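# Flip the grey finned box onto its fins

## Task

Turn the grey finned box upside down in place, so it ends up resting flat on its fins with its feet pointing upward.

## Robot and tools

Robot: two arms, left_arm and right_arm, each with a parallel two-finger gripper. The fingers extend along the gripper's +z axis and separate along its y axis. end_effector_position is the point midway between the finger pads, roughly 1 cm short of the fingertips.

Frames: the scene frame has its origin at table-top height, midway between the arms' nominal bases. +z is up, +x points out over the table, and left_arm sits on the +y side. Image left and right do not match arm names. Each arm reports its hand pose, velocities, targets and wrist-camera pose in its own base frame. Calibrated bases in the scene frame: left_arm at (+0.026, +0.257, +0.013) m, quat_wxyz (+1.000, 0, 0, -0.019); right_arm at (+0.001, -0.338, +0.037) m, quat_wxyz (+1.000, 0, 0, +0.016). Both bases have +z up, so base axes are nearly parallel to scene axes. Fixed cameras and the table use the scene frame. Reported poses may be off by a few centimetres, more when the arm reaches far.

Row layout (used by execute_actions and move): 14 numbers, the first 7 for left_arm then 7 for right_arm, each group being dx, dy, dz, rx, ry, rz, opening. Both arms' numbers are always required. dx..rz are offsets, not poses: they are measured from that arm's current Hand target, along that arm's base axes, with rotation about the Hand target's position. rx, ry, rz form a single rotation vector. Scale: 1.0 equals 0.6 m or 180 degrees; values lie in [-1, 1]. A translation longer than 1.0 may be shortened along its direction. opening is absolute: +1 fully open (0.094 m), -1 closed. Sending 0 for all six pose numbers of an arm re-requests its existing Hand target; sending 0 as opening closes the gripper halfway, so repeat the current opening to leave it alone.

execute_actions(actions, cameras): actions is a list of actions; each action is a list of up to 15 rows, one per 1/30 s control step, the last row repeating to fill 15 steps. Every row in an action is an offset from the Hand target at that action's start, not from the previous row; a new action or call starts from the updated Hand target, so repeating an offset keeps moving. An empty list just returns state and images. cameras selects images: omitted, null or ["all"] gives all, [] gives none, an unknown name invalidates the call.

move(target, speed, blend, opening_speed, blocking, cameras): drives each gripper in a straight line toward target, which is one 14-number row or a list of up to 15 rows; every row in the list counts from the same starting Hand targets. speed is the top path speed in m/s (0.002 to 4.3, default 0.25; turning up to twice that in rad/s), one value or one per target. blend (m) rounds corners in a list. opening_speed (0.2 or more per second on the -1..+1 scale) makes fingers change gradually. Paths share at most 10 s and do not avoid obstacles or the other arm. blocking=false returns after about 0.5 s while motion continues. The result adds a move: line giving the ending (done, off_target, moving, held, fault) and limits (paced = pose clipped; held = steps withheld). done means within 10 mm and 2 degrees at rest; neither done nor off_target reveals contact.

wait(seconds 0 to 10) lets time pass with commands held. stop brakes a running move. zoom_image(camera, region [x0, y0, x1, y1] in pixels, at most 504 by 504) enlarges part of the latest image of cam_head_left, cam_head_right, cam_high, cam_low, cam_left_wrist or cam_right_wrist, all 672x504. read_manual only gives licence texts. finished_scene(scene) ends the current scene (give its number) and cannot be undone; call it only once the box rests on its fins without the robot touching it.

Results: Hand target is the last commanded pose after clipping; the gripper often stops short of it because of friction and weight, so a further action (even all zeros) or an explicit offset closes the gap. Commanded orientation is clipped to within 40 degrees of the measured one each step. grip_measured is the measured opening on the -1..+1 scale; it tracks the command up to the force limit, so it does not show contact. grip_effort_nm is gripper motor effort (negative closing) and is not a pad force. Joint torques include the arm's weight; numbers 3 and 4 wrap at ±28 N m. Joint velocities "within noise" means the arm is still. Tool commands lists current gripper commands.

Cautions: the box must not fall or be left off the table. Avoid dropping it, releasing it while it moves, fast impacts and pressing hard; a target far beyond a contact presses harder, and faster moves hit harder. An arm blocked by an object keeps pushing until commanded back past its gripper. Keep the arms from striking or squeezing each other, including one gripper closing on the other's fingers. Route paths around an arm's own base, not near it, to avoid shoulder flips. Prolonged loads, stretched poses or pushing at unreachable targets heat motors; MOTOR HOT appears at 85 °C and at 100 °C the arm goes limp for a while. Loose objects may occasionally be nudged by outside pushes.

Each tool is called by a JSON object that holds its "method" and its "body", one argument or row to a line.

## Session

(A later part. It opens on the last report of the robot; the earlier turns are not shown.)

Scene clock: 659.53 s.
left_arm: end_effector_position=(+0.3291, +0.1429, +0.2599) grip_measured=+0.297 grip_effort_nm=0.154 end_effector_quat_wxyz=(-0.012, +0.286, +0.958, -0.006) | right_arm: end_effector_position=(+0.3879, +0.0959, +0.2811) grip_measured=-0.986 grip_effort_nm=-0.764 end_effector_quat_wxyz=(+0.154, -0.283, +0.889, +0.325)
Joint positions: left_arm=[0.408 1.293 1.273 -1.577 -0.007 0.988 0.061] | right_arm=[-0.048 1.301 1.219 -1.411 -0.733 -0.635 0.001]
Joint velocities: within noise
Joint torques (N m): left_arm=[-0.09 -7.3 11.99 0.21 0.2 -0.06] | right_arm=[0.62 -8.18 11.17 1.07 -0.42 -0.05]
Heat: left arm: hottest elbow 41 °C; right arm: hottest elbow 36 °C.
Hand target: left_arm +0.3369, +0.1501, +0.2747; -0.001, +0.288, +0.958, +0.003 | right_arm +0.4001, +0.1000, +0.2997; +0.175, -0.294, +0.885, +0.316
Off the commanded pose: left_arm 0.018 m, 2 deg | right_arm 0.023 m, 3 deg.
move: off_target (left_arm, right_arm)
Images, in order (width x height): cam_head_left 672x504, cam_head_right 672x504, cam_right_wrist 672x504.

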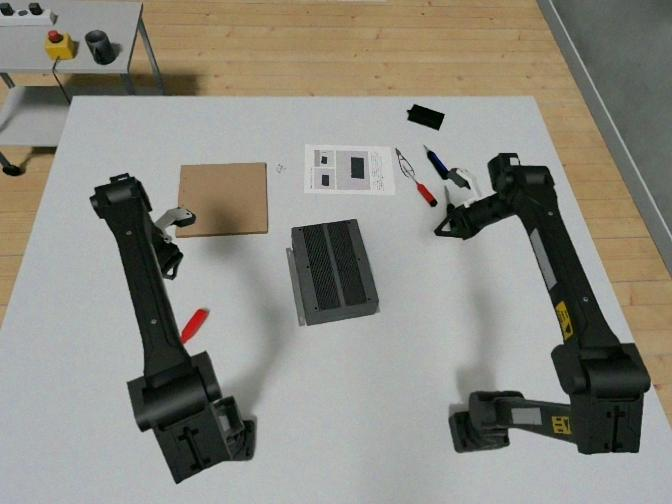

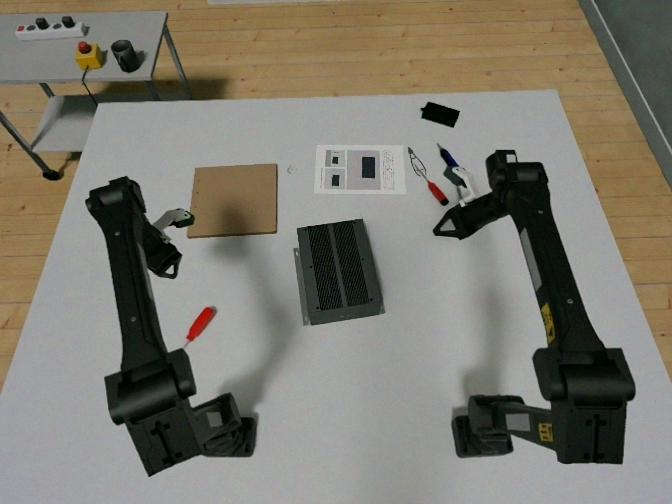

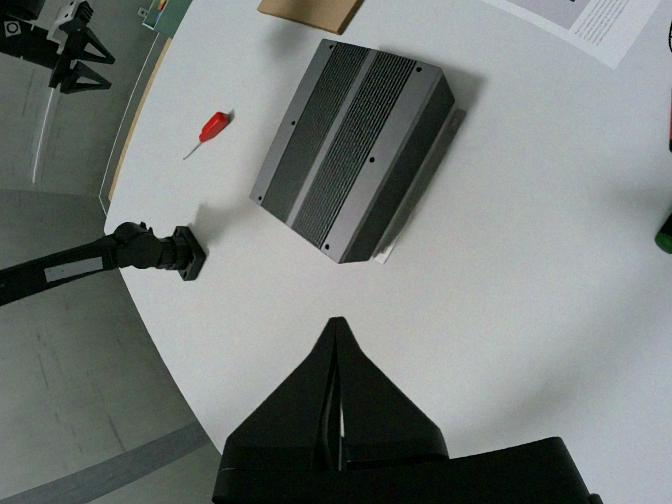

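{"method": "move", "body": {
  "target": [0,0,0,0,0,0,0.3, -0.2,0.3,-0.17,-0.346,-0.395,0.16,1],
  "cameras": ["cam_right_wrist","cam_head_left","cam_low"]
}}

Scene clock: 673.93 s.
left_arm: end_effector_position=(+0.3289, +0.1429, +0.2599) grip_measured=+0.297 grip_effort_nm=0.154 end_effector_quat_wxyz=(-0.013, +0.286, +0.958, -0.006) | right_arm: end_effector_position=(+0.2819, +0.2739, +0.1967) grip_measured=+0.998 grip_effort_nm=0.071 end_effector_quat_wxyz=(-0.382, +0.641, -0.573, +0.340)
Joint positions: left_arm=[0.408 1.293 1.273 -1.577 -0.007 0.989 0.061] | right_arm=[1.098 1.042 0.607 -0.341 0.822 -0.945 0.094]
Joint velocities: within noise
Joint torques (N m): left_arm=[0.15 -7.24 11.97 0.21 0.19 -0.05] | right_arm=[0.5 -3.72 8.17 2.37 0.46 -0.08]
Heat: left arm: hottest elbow 45 °C; right arm: hottest elbow 39 °C.
Hand target: left_arm +0.3368, +0.1501, +0.2747; -0.001, +0.288, +0.958, +0.003 | right_arm +0.2801, +0.2800, +0.1976; -0.387, +0.643, -0.567, +0.340
Off the commanded pose: left_arm 0.018 m, 2 deg | right_arm 0.006 m, 1 deg.
move: off_target (left_arm)
Images, in order (width x height): cam_head_left 672x504, cam_low 672x504, cam_right_wrist 672x504.

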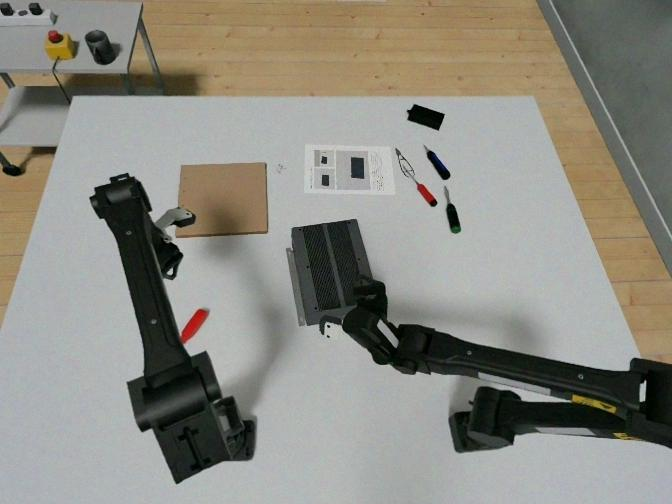

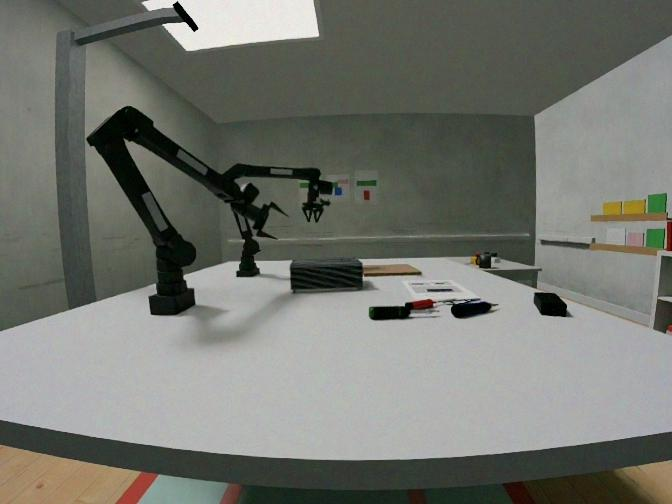

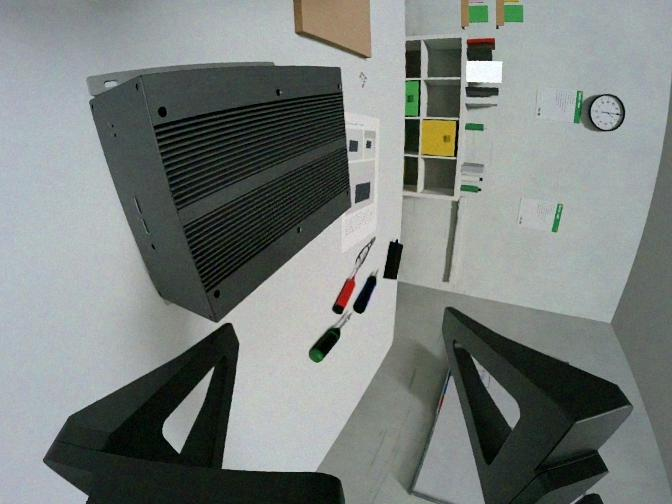

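{"method": "zoom_image", "body": {
  "camera": "cam_right_wrist",
  "region": [70, 50, 360, 340]
}}

{"method": "zoom_image", "body": {
  "camera": "cam_right_wrist",
  "region": [70, 60, 230, 180]
}}

{"method": "zoom_image", "body": {
  "camera": "cam_right_wrist",
  "region": [140, 220, 260, 340]
}}

Scaled by 1.738 from the camera's 672x504 image, which has a finer 960x720 frame.

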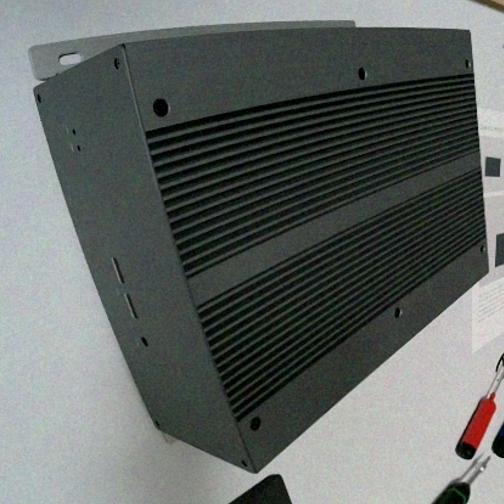

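Scaled by 3.150 from the camera's 672x504 image, which has a finer 960x720 frame.

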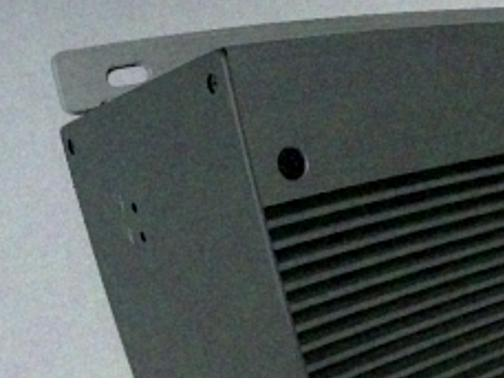

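Scaled by 4.200 from the camera's 672x504 image, which has a finer 960x720 frame.

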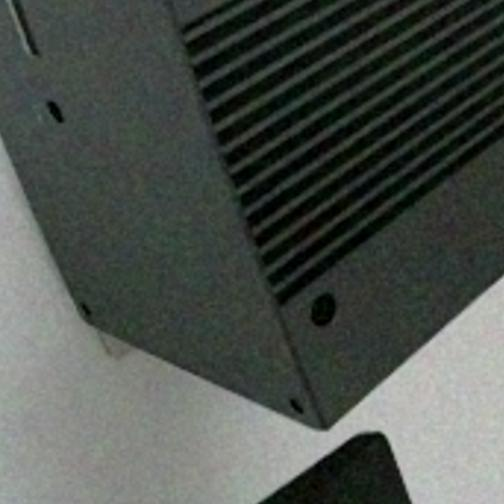

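{"method": "move", "body": {
  "target": [0,0,0,0,0,0,0.3, -0.04,0.017,-0.287,0,0.022,0,-1],
  "cameras": ["cam_right_wrist","cam_low"]
}}

{"method": "zoom_image", "body": {
  "camera": "cam_right_wrist",
  "region": [0, 0, 400, 400]
}}

Scene clock: 809.97 s.
left_arm: end_effector_position=(+0.3289, +0.1429, +0.2599) grip_measured=+0.297 grip_effort_nm=0.154 end_effector_quat_wxyz=(-0.013, +0.286, +0.958, -0.006) | right_arm: end_effector_position=(+0.2584, +0.2846, +0.0260) grip_measured=-0.986 grip_effort_nm=-0.764 end_effector_quat_wxyz=(-0.361, +0.655, -0.581, +0.320)
Joint positions: left_arm=[0.408 1.293 1.273 -1.577 -0.007 0.989 0.061] | right_arm=[1.169 1.505 0.426 0.174 0.823 -0.821 0.001]
Joint velocities: within noise
Joint torques (N m): left_arm=[0.15 -7.36 11.96 0.21 0.2 -0.05] | right_arm=[0.21 -5.36 4.49 2.1 0.51 0.09]
Heat: left arm: hottest elbow 54 °C; right arm: hottest elbow 41 °C.
Hand target: left_arm +0.3368, +0.1501, +0.2747; -0.001, +0.288, +0.958, +0.003 | right_arm +0.2560, +0.2901, +0.0254; -0.367, +0.655, -0.580, +0.317
Off the commanded pose: left_arm 0.018 m, 2 deg | right_arm 0.006 m, 1 deg.
move: off_target (left_arm)
Images, in order (width x height): cam_low 672x504, cam_right_wrist 672x504.

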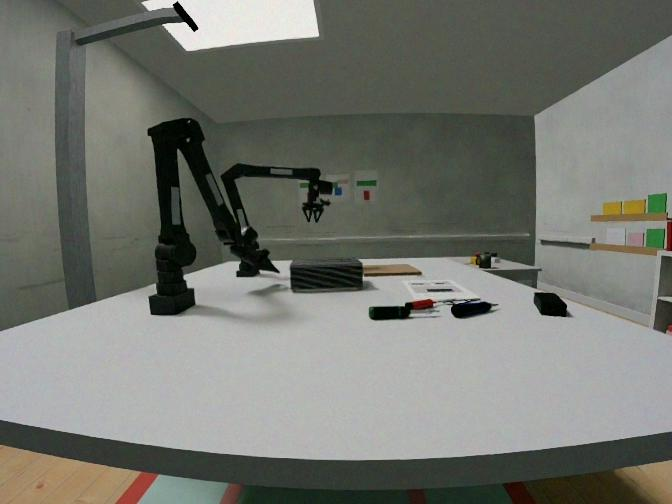

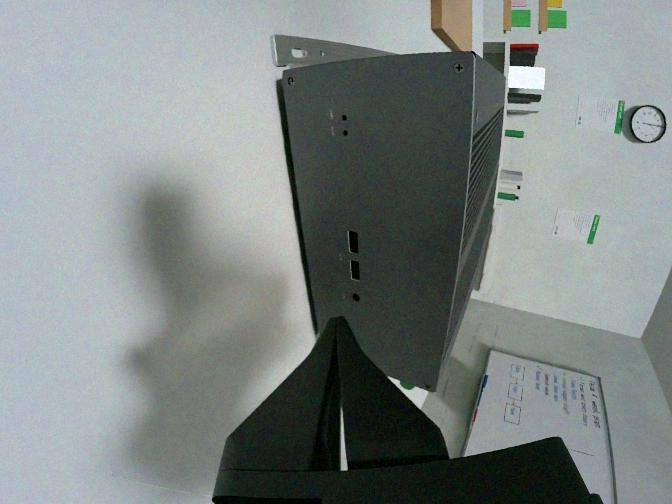

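Scaled by 1.260 from the camera's 672x504 image, which has a finer 960x720 frame.

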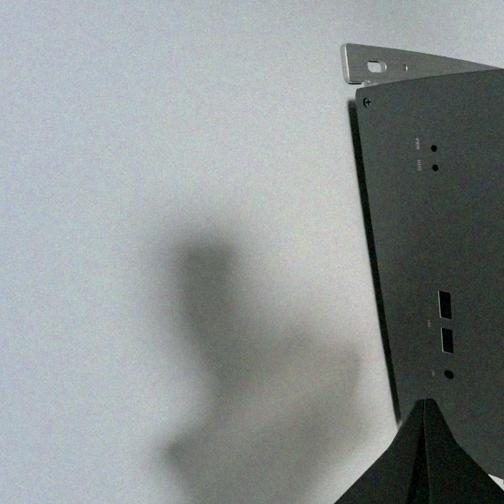

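{"method": "move", "body": {
  "target": [0,0,0,0,0,0,0.3, 0.048,0.008,-0.0817,0,0,0,-1],
  "cameras": ["cam_right_wrist"],
  "speed": 0.1
}}

{"method": "zoom_image", "body": {
  "camera": "cam_right_wrist",
  "region": [200, 230, 460, 430]
}}

Scene clock: 841.10 s.
left_arm: end_effector_position=(+0.3289, +0.1429, +0.2599) grip_measured=+0.297 grip_effort_nm=0.154 end_effector_quat_wxyz=(-0.013, +0.286, +0.958, -0.006) | right_arm: end_effector_position=(+0.2757, +0.2880, -0.0261) grip_measured=-0.986 grip_effort_nm=-0.764 end_effector_quat_wxyz=(-0.360, +0.661, -0.577, +0.318)
Joint positions: left_arm=[0.408 1.293 1.273 -1.577 -0.007 0.989 0.061] | right_arm=[1.116 1.743 0.432 0.451 0.778 -0.894 0.001]
Joint velocities: within noise
Joint torques (N m): left_arm=[0.09 -7.41 11.99 0.2 0.2 -0.06] | right_arm=[-1.14 -7.18 4.38 1.96 0.2 -0.07]
Heat: left arm: hottest elbow 54 °C; right arm: hottest elbow 38 °C.
Hand target: left_arm +0.3368, +0.1500, +0.2747; -0.001, +0.288, +0.958, +0.003 | right_arm +0.2848, +0.2950, -0.0236; -0.367, +0.655, -0.580, +0.317
Off the commanded pose: left_arm 0.018 m, 2 deg | right_arm 0.012 m, 1 deg.
move: off_target (left_arm, right_arm)
Images, in order (width x height): cam_right_wrist 672x504.

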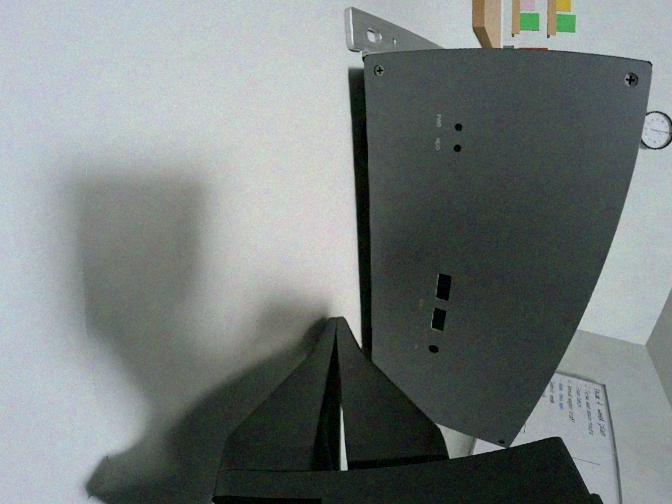

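Scaled by 1.938 from the camera's 672x504 image, which has a finer 960x720 frame.

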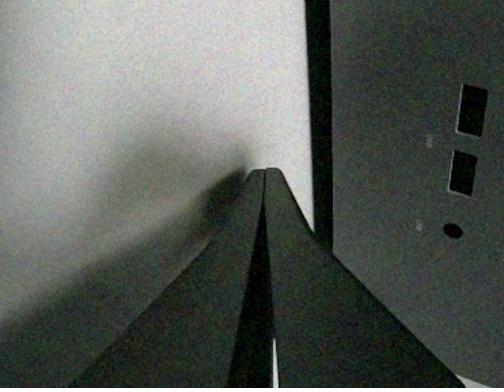

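{"method": "move", "body": {
  "target": [0,0,0,0,0,0,0.3, 0.015,0.0,-0.012,0,0,0,-1],
  "cameras": ["cam_right_wrist"],
  "speed": 0.05
}}

{"method": "zoom_image", "body": {
  "camera": "cam_right_wrist",
  "region": [260, 260, 420, 380]
}}

Scene clock: 850.90 s.
left_arm: end_effector_position=(+0.3289, +0.1429, +0.2599) grip_measured=+0.297 grip_effort_nm=0.159 end_effector_quat_wxyz=(-0.013, +0.286, +0.958, -0.006) | right_arm: end_effector_position=(+0.2855, +0.2900, -0.0306) grip_measured=-0.986 grip_effort_nm=-0.764 end_effector_quat_wxyz=(-0.363, +0.659, -0.577, +0.317)
Joint positions: left_arm=[0.408 1.293 1.273 -1.577 -0.007 0.989 0.061] | right_arm=[1.091 1.776 0.444 0.5 0.763 -0.92 0.001]
Joint velocities: within noise
Joint torques (N m): left_arm=[0.09 -7.53 11.96 0.21 0.18 -0.04] | right_arm=[-1.79 -7.36 4.11 2.22 0.06 -0.08]
Heat: left arm: hottest elbow 54 °C; right arm: hottest elbow 37 °C.
Hand target: left_arm +0.3368, +0.1500, +0.2747; -0.001, +0.288, +0.958, +0.003 | right_arm +0.2939, +0.2950, -0.0307; -0.367, +0.655, -0.580, +0.317
Off the commanded pose: left_arm 0.018 m, 2 deg | right_arm 0.010 m, 1 deg.
move: off_target (left_arm)
Images, in order (width x height): cam_right_wrist 672x504.

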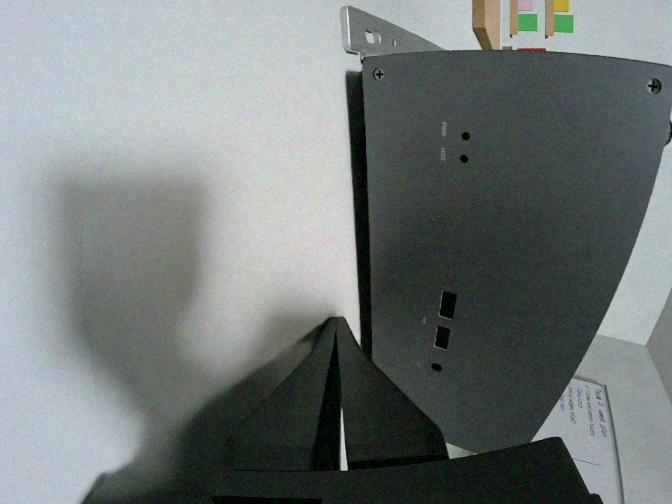

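Scaled by 3.150 from the camera's 672x504 image, which has a finer 960x720 frame.

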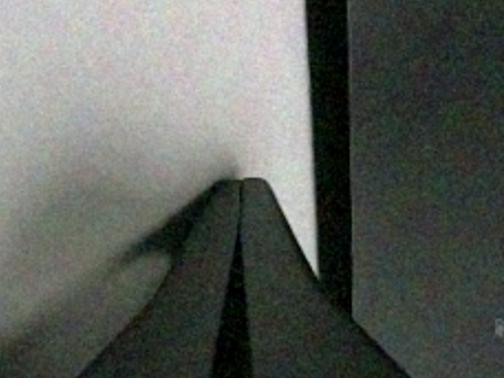

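{"method": "move", "body": {
  "target": [0,0,0,0,0,0,0.3, 0.04,0.005,-0.002,0,0,0,-1],
  "cameras": ["cam_right_wrist"],
  "speed": 0.05
}}

{"method": "zoom_image", "body": {
  "camera": "cam_right_wrist",
  "region": [260, 260, 420, 380]
}}

Scene clock: 863.40 s.
left_arm: end_effector_position=(+0.3289, +0.1429, +0.2599) grip_measured=+0.297 grip_effort_nm=0.154 end_effector_quat_wxyz=(-0.013, +0.286, +0.958, -0.006) | right_arm: end_effector_position=(+0.3068, +0.2938, -0.0305) grip_measured=-0.986 grip_effort_nm=-0.764 end_effector_quat_wxyz=(-0.364, +0.659, -0.577, +0.316)
Joint positions: left_arm=[0.408 1.293 1.273 -1.577 -0.007 0.989 0.061] | right_arm=[1.036 1.797 0.475 0.528 0.724 -0.974 0.001]
Joint velocities: within noise
Joint torques (N m): left_arm=[0.15 -7.47 11.92 0.18 0.19 -0.05] | right_arm=[-2.32 -7.71 4.48 2.29 -0.11 -0.03]
Heat: left arm: hottest elbow 54 °C; right arm: hottest elbow 36 °C.
Hand target: left_arm +0.3368, +0.1500, +0.2747; -0.001, +0.288, +0.958, +0.003 | right_arm +0.3179, +0.2979, -0.0320; -0.367, +0.655, -0.580, +0.317
Off the commanded pose: left_arm 0.018 m, 2 deg | right_arm 0.012 m, 1 deg.
move: off_target (left_arm, right_arm)
Images, in order (width x height): cam_right_wrist 672x504.

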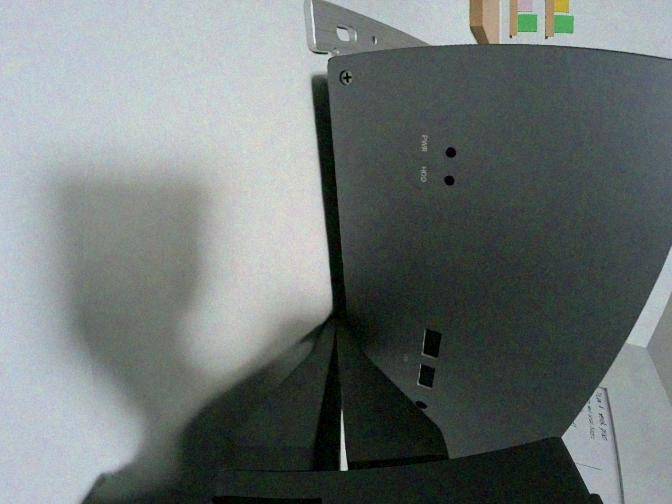

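Scaled by 3.150 from the camera's 672x504 image, which has a finer 960x720 frame.

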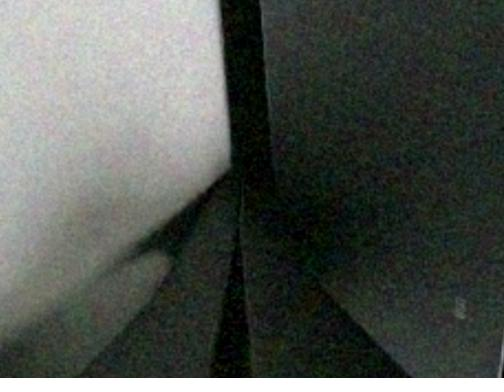

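{"method": "move", "body": {
  "target": [0,0,0,0,0,0,0.3, 0.01,0.001,0,0,0,0,-1],
  "cameras": ["cam_right_wrist","cam_head_left"],
  "speed": 0.05
}}

{"method": "zoom_image", "body": {
  "camera": "cam_right_wrist",
  "region": [260, 260, 420, 380]
}}

Scene clock: 869.60 s.
left_arm: end_effector_position=(+0.3289, +0.1429, +0.2599) grip_measured=+0.297 grip_effort_nm=0.154 end_effector_quat_wxyz=(-0.013, +0.286, +0.958, -0.006) | right_arm: end_effector_position=(+0.3069, +0.2943, -0.0306) grip_measured=-0.986 grip_effort_nm=-0.759 end_effector_quat_wxyz=(-0.363, +0.662, -0.574, +0.317)
Joint positions: left_arm=[0.408 1.293 1.273 -1.577 -0.007 0.989 0.061] | right_arm=[1.035 1.797 0.475 0.53 0.72 -0.984 0.001]
Joint velocities: within noise
Joint torques (N m): left_arm=[0.03 -7.18 11.99 0.2 0.19 -0.06] | right_arm=[-3.31 -6.53 5.07 2.26 -0.36 -0.1]
Heat: left arm: hottest elbow 55 °C; right arm: hottest elbow 36 °C.
Hand target: left_arm +0.3368, +0.1500, +0.2747; -0.001, +0.288, +0.958, +0.003 | right_arm +0.3239, +0.2985, -0.0320; -0.367, +0.655, -0.580, +0.317
Off the commanded pose: left_arm 0.018 m, 2 deg | right_arm 0.018 m, 1 deg.
move: off_target (left_arm, right_arm)
Images, in order (width x height): cam_head_left 672x504, cam_right_wrist 672x504.

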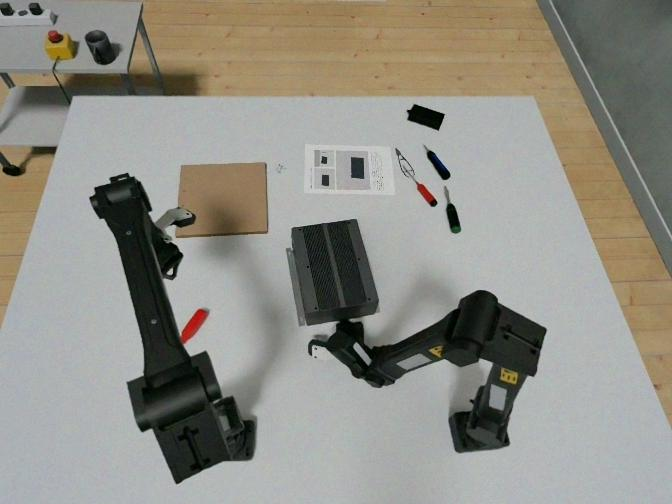

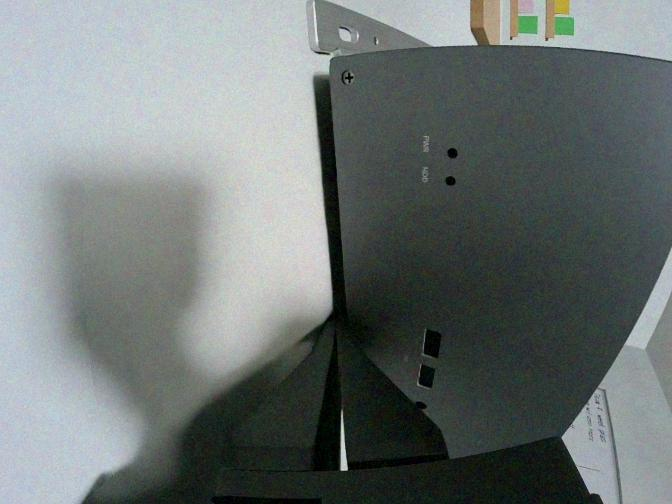

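Scaled by 3.150 from the camera's 672x504 image, which has a finer 960x720 frame.

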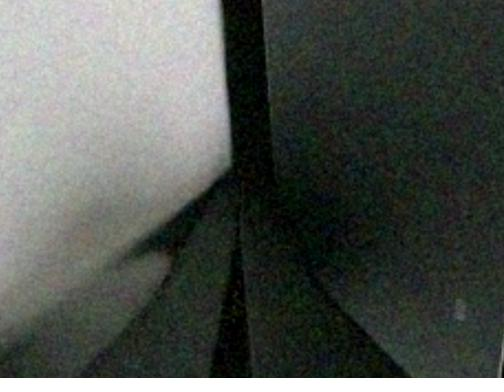

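{"method": "move", "body": {
  "target": [0,0,0,0,0,0,0.3, -0.005,0,0.05,0,0,0,-1],
  "cameras": ["cam_right_wrist","cam_low"],
  "speed": 0.05
}}

{"method": "zoom_image", "body": {
  "camera": "cam_right_wrist",
  "region": [260, 260, 420, 380]
}}

Scene clock: 876.83 s.
left_arm: end_effector_position=(+0.3289, +0.1429, +0.2599) grip_measured=+0.297 grip_effort_nm=0.159 end_effector_quat_wxyz=(-0.013, +0.286, +0.958, -0.006) | right_arm: end_effector_position=(+0.3036, +0.2883, -0.0252) grip_measured=-0.986 grip_effort_nm=-0.759 end_effector_quat_wxyz=(-0.339, +0.678, -0.572, +0.313)
Joint positions: left_arm=[0.408 1.293 1.273 -1.577 -0.007 0.989 0.061] | right_arm=[1.028 1.736 0.475 0.414 0.698 -0.986 0.001]
Joint velocities: within noise
Joint torques (N m): left_arm=[0.15 -7.47 12 0.21 0.19 -0.05] | right_arm=[-2.49 -11.87 4.96 2.13 0.81 0]
Heat: left arm: hottest elbow 55 °C; right arm: hottest elbow 35 °C.
Hand target: left_arm +0.3368, +0.1500, +0.2747; -0.001, +0.288, +0.958, +0.003 | right_arm +0.3209, +0.2984, -0.0020; -0.367, +0.655, -0.580, +0.317
Off the commanded pose: left_arm 0.018 m, 2 deg | right_arm 0.031 m, 4 deg.
move: off_target (left_arm, right_arm)
Images, in order (width x height): cam_low 672x504, cam_right_wrist 672x504.

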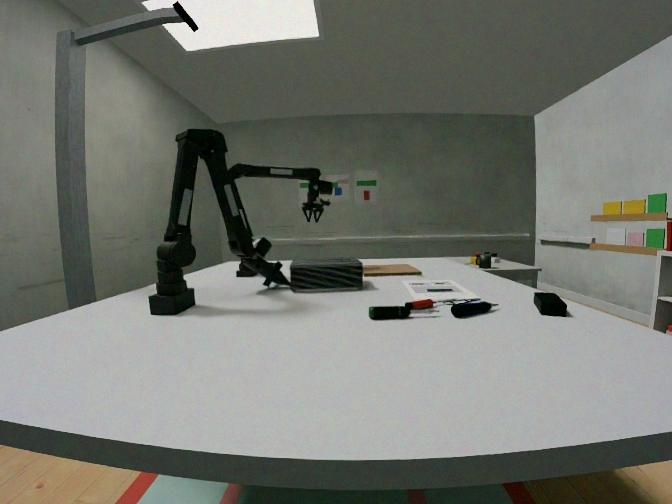

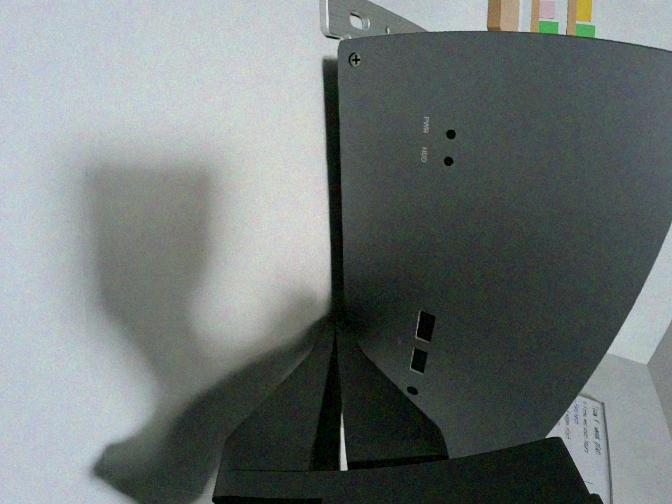

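Scaled by 3.150 from the camera's 672x504 image, which has a finer 960x720 frame.

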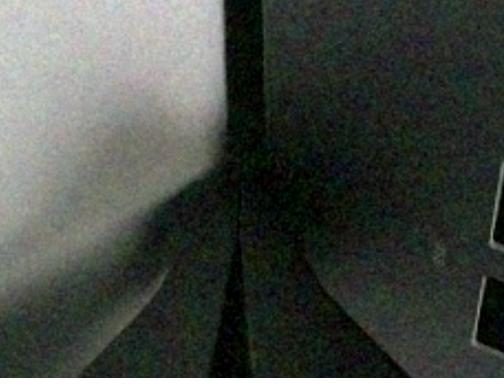

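{"method": "move", "body": {
  "target": [0,0,0,0,0,0,0.3, 0.01,0,0.03,0,0,0,-1],
  "cameras": ["cam_right_wrist","cam_low"],
  "speed": 0.05
}}

{"method": "zoom_image", "body": {
  "camera": "cam_low",
  "region": [240, 230, 400, 320]
}}

Scene clock: 882.23 s.
left_arm: end_effector_position=(+0.3289, +0.1429, +0.2599) grip_measured=+0.297 grip_effort_nm=0.159 end_effector_quat_wxyz=(-0.013, +0.286, +0.958, -0.006) | right_arm: end_effector_position=(+0.3033, +0.2894, -0.0067) grip_measured=-0.986 grip_effort_nm=-0.755 end_effector_quat_wxyz=(-0.342, +0.680, -0.569, +0.311)
Joint positions: left_arm=[0.408 1.293 1.273 -1.577 -0.007 0.989 0.061] | right_arm=[1.028 1.663 0.473 0.353 0.691 -0.996 0.001]
Joint velocities: within noise
Joint torques (N m): left_arm=[0.03 -7.3 11.96 0.2 0.2 -0.05] | right_arm=[-3.31 -10.87 6.48 2.26 0.7 -0.05]
Heat: left arm: hottest elbow 55 °C; right arm: hottest elbow 35 °C.
Hand target: left_arm +0.3368, +0.1500, +0.2747; -0.001, +0.288, +0.958, +0.003 | right_arm +0.3269, +0.2984, +0.0159; -0.367, +0.655, -0.580, +0.317
Off the commanded pose: left_arm 0.018 m, 2 deg | right_arm 0.034 m, 4 deg.
move: off_target (left_arm, right_arm)
Images, in order (width x height): cam_low 672x504, cam_right_wrist 672x504.

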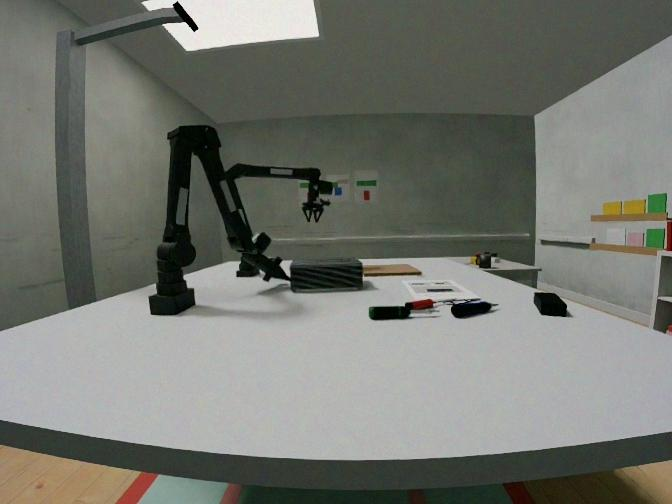

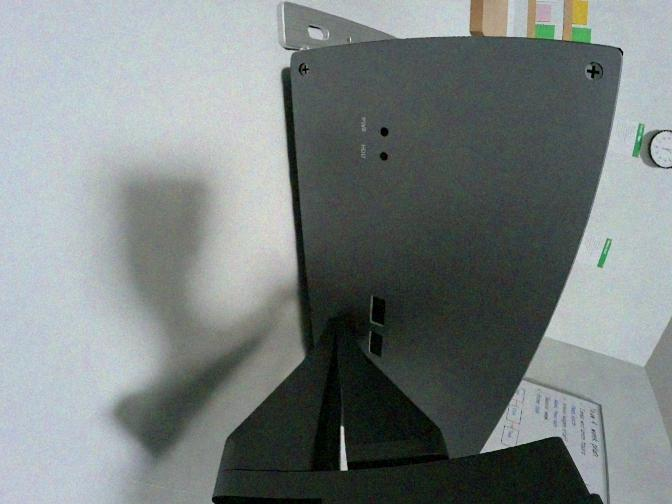

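Scaled by 3.150.

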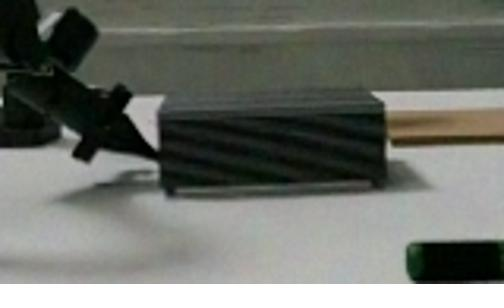

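{"method": "move", "body": {
  "target": [
    [0,0,0,0,0,0,0.3, 0.055,0.007,0,0,0,0,-1],
    [0,0,0,0,0,0,0.3, 0.055,0.007,0.05,0,0,0,-1]
  ],
  "cameras": ["cam_right_wrist","cam_low"],
  "speed": 0.05
}}

{"method": "zoom_image", "body": {
  "camera": "cam_low",
  "region": [240, 230, 400, 320]
}}

Scene clock: 901.60 s.
left_arm: end_effector_position=(+0.3289, +0.1429, +0.2599) grip_measured=+0.297 grip_effort_nm=0.154 end_effector_quat_wxyz=(-0.013, +0.286, +0.958, -0.006) | right_arm: end_effector_position=(+0.3051, +0.2789, -0.0012) grip_measured=-0.986 grip_effort_nm=-0.755 end_effector_quat_wxyz=(-0.312, +0.710, -0.556, +0.300)
Joint positions: left_arm=[0.408 1.293 1.273 -1.577 -0.007 0.989 0.061] | right_arm=[0.987 1.595 0.474 0.241 0.624 -1.056 0.001]
Joint velocities: within noise
Joint torques (N m): left_arm=[0.15 -7.36 11.96 0.2 0.2 -0.06] | right_arm=[-5.77 -11.46 11.04 2.81 1.51 -0.08]
Heat: left arm: hottest elbow 55 °C; right arm: hottest elbow 36 °C.
Hand target: left_arm +0.3368, +0.1500, +0.2747; -0.001, +0.288, +0.958, +0.003 | right_arm +0.3598, +0.3027, +0.0460; -0.367, +0.655, -0.580, +0.317
Off the commanded pose: left_arm 0.018 m, 2 deg | right_arm 0.076 m, 10 deg.
move: off_target (left_arm, right_arm)
Images, in order (width x height): cam_low 672x504, cam_right_wrist 672x504.

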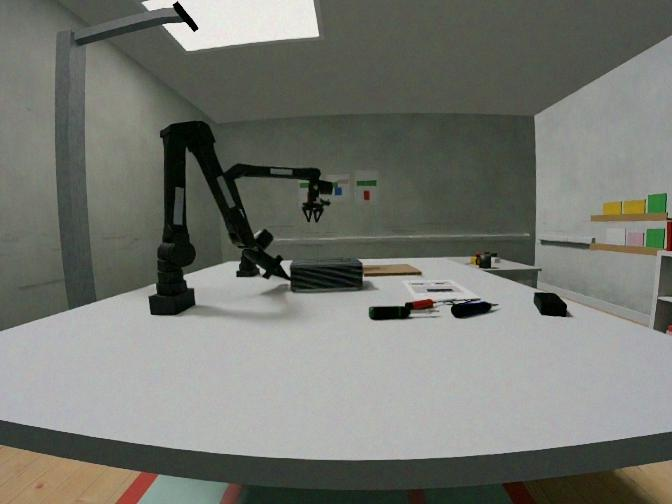

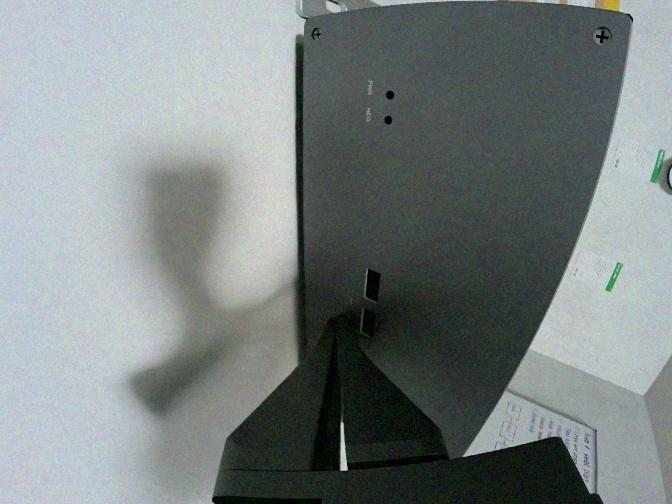

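Scaled by 3.150.

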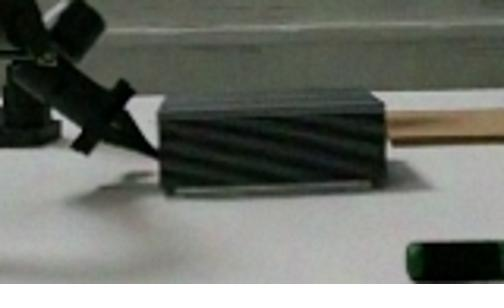

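{"method": "move", "body": {
  "target": [
    [0,0,0,0,0,0,0.3, -0.133,-0.015,-0.06,0,-0.015,0,-1],
    [0,0,0,0,0,0,0.3, -0.12,-0.013,-0.131,0,-0.015,0,-1]
  ],
  "cameras": ["cam_right_wrist","cam_head_left"],
  "speed": 0.1
}}

Scene clock: 961.53 s.
left_arm: end_effector_position=(+0.3289, +0.1429, +0.2599) grip_measured=+0.297 grip_effort_nm=0.154 end_effector_quat_wxyz=(-0.013, +0.286, +0.958, -0.006) | right_arm: end_effector_position=(+0.2857, +0.2914, -0.0272) grip_measured=-0.986 grip_effort_nm=-0.774 end_effector_quat_wxyz=(-0.381, +0.647, -0.570, +0.335)
Joint positions: left_arm=[0.408 1.293 1.273 -1.577 -0.007 0.989 0.061] | right_arm=[1.107 1.806 0.436 0.585 0.813 -0.942 0.001]
Joint velocities: within noise
Joint torques (N m): left_arm=[0.15 -7.36 11.99 0.2 0.2 -0.06] | right_arm=[-0.67 -7.36 3.34 2.32 0.06 0.06]
Heat: left arm: hottest elbow 55 °C; right arm: hottest elbow 42 °C.
Hand target: left_arm +0.3368, +0.1500, +0.2747; -0.001, +0.288, +0.958, +0.003 | right_arm +0.2879, +0.2948, -0.0327; -0.380, +0.647, -0.571, +0.333
Off the commanded pose: left_arm 0.018 m, 2 deg | right_arm 0.007 m, 0 deg.
move: off_target (left_arm)
Images, in order (width x height): cam_head_left 672x504, cam_right_wrist 672x504.

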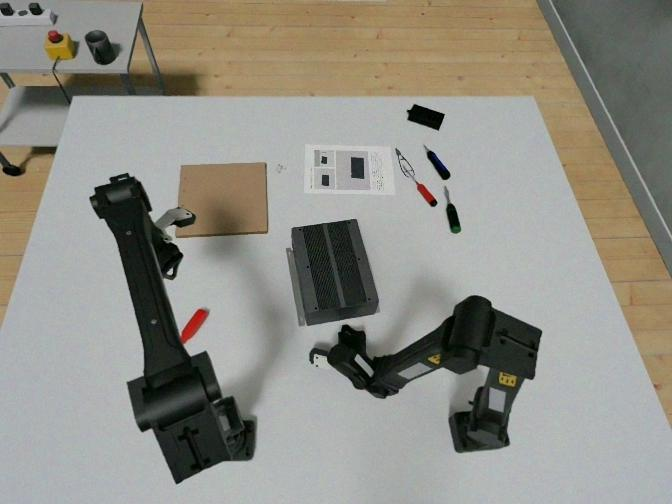

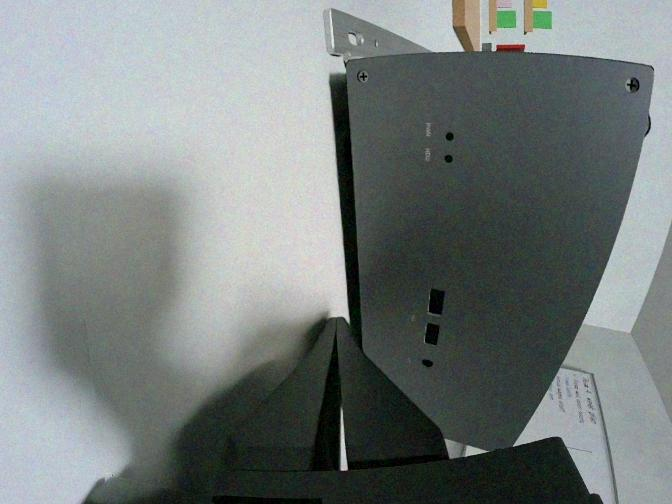

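{"method": "move", "body": {
  "target": [
    [0,0,0,0,0,0,0.3, 0.01,0.001,-0.012,0,0,0,-1],
    [0,0,0,0,0,0,0.3, 0.07,0.008,-0.012,0,0,0,-1]
  ],
  "cameras": ["cam_right_wrist"],
  "speed": 0.06
}}

{"method": "zoom_image", "body": {
  "camera": "cam_right_wrist",
  "region": [260, 260, 420, 380]
}}

Scene clock: 968.83 s.
left_arm: end_effector_position=(+0.3289, +0.1429, +0.2599) grip_measured=+0.297 grip_effort_nm=0.154 end_effector_quat_wxyz=(-0.013, +0.286, +0.958, -0.006) | right_arm: end_effector_position=(+0.3021, +0.3056, -0.0279) grip_measured=-0.985 grip_effort_nm=-0.813 end_effector_quat_wxyz=(-0.388, +0.669, -0.545, +0.326)
Joint positions: left_arm=[0.408 1.293 1.273 -1.577 -0.007 0.989 0.061] | right_arm=[1.064 1.832 0.463 0.652 0.735 -1.057 0.001]
Joint velocities: within noise
Joint torques (N m): left_arm=[0.15 -7.47 11.97 0.24 0.19 -0.05] | right_arm=[-5.54 -3.72 5.65 2.22 0.1 0.18]
Heat: left arm: hottest elbow 56 °C; right arm: hottest elbow 41 °C.
Hand target: left_arm +0.3368, +0.1500, +0.2747; -0.001, +0.288, +0.958, +0.003 | right_arm +0.3298, +0.2998, -0.0399; -0.380, +0.647, -0.571, +0.333
Off the commanded pose: left_arm 0.018 m, 2 deg | right_arm 0.031 m, 4 deg.
move: off_target (left_arm, right_arm)
Images, in order (width x height): cam_right_wrist 672x504.

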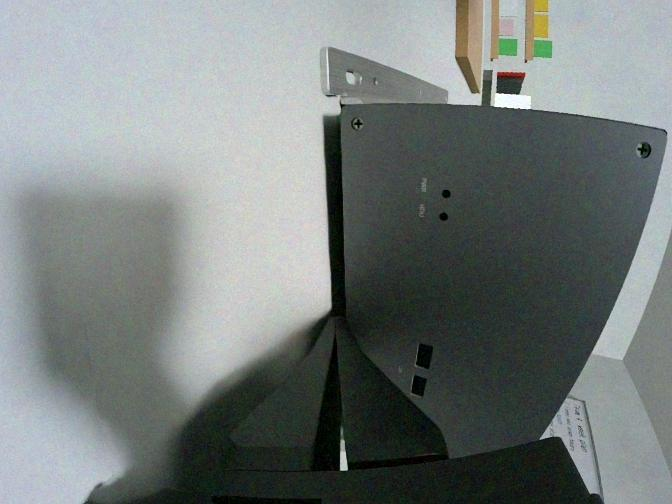

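Scaled by 3.150 from the camera's 672x504 image, which has a finer 960x720 frame.

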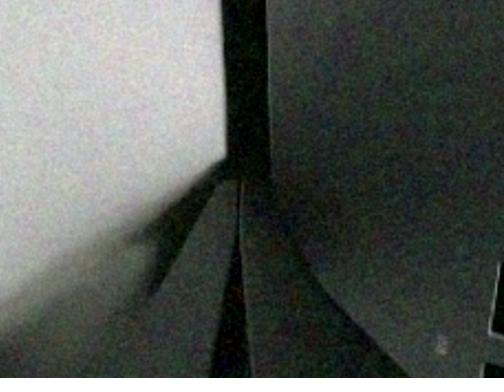

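{"method": "move", "body": {
  "target": [
    [0,0,0,0,0,0,0.3, -0.09,0,0.02,0,0,0,-1],
    [0,0,0,0,0,0,0.3, -0.1,0,0.2,0,0,0,-1],
    [0,0,0,0,0,0,-1, 0.117,-0.333,0.567,0.344,0.388,-0.163,-1]
  ],
  "cameras": ["cam_head_left"],
  "blend": [0.01,0.05,0]
}}

{"method": "move", "body": {
  "target": [0.039,-0.333,-0.258,-0.393,0.0727,0.2217,-1, -0.02,-0.1,-0.25,0.15,0.2135,-0.055,-1]
}}

Scene clock: 1133.70 s.
left_arm: end_effector_position=(+0.3289, +0.1429, +0.2599) grip_measured=-0.988 grip_effort_nm=-0.593 end_effector_quat_wxyz=(-0.013, +0.286, +0.958, -0.006) | right_arm: end_effector_position=(+0.3871, +0.1042, +0.2839) grip_measured=-0.986 grip_effort_nm=-0.764 end_effector_quat_wxyz=(+0.159, -0.290, +0.887, +0.321)
Joint positions: left_arm=[0.408 1.293 1.273 -1.577 -0.007 0.989 0.001] | right_arm=[-0.024 1.288 1.215 -1.389 -0.726 -0.615 0.001]
Joint velocities: within noise
Joint torques (N m): left_arm=[-0.03 -7.41 11.95 0.14 0.19 -0.05] | right_arm=[-0.97 -7.3 11.51 0.51 -0.7 -0.17]
Heat: left arm: hottest elbow 57 °C; right arm: hottest elbow 37 °C.
Hand target: left_arm +0.3368, +0.1500, +0.2747; -0.001, +0.288, +0.958, +0.003 | right_arm +0.4000, +0.0999, +0.3003; +0.176, -0.294, +0.885, +0.316
Off the commanded pose: left_arm 0.018 m, 2 deg | right_arm 0.021 m, 2 deg.
move: off_target (left_arm, right_arm); target 3's new opening was sent with left_arm's hand 0.018 m and 2 deg from that target
Images, in order (width x height): cam_head_left 672x504.

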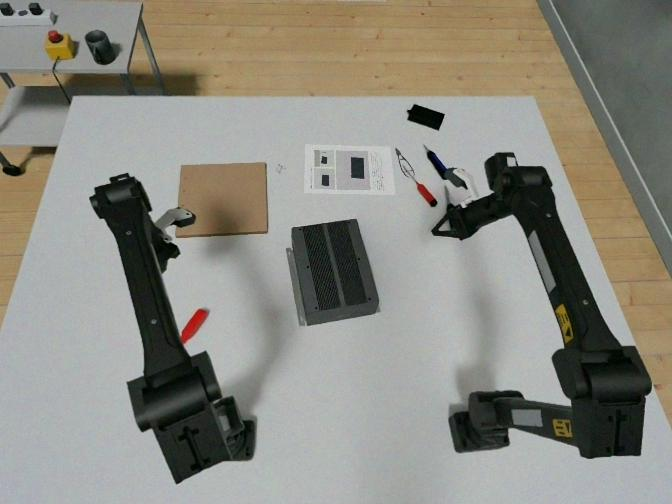

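Scene clock: 1137.80 s.
left_arm: end_effector_position=(+0.3614, -0.0456, +0.1234) grip_measured=-0.989 grip_effort_nm=-0.593 end_effector_quat_wxyz=(+0.069, -0.085, +0.816, -0.568) | right_arm: end_effector_position=(+0.3875, +0.0450, +0.1509) grip_measured=-0.986 grip_effort_nm=-0.769 end_effector_quat_wxyz=(-0.019, -0.050, +0.829, +0.557)
Joint positions: left_arm=[0.332 1.55 0.813 -1.117 1.203 0.319 0.001] | right_arm=[-0.274 1.745 1.132 -1.676 -1.042 -0.82 0.001]
Joint velocities: within noise
Joint torques (N m): left_arm=[-1.67 -8.23 5.72 0.57 0.81 -0.21] | right_arm=[-2.43 -11.34 5.5 -0.98 -0.68 -0.21]
Heat: left arm: hottest elbow 56 °C; right arm: hottest elbow 37 °C.
Hand target: left_arm +0.3604, -0.0497, +0.1199; +0.061, -0.088, +0.815, -0.570 | right_arm +0.3880, +0.0399, +0.1503; -0.033, -0.051, +0.818, +0.572
Off the commanded pose: left_arm 0.006 m, 1 deg | right_arm 0.005 m, 3 deg.
joint sent to its limit (right arm) — joint 4 (wrist pitch), lower limit. The joint targets still meet the commanded pose.
move: off_target (right_arm)

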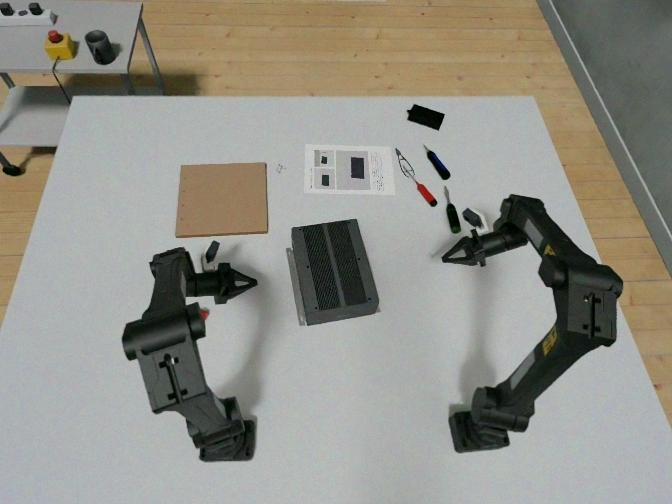

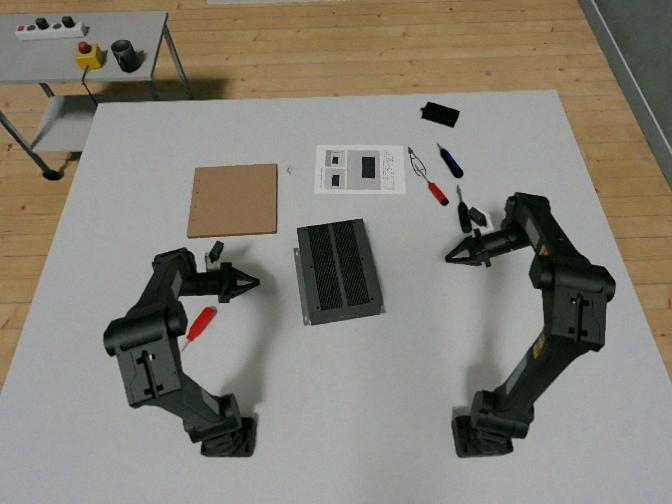

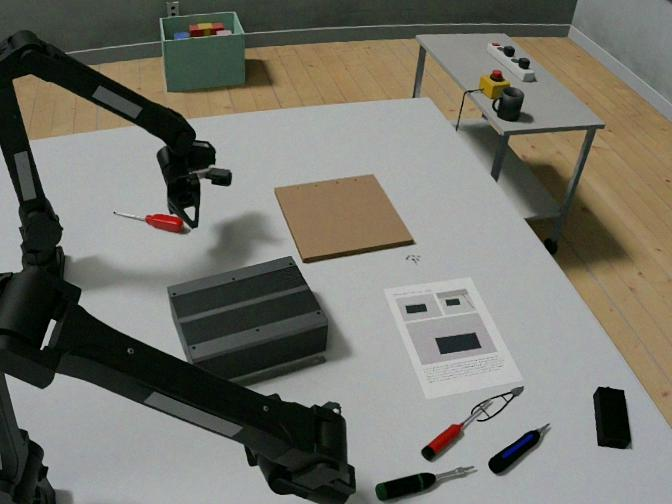

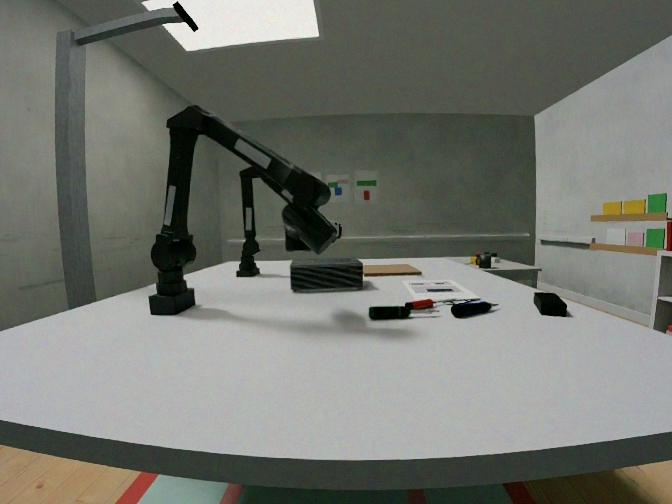

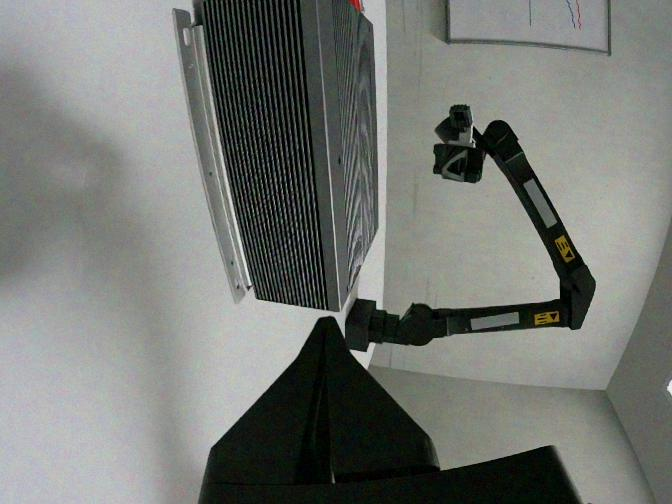

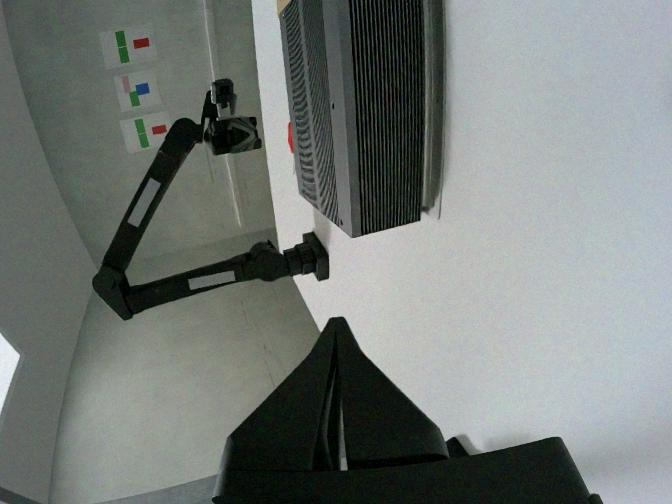

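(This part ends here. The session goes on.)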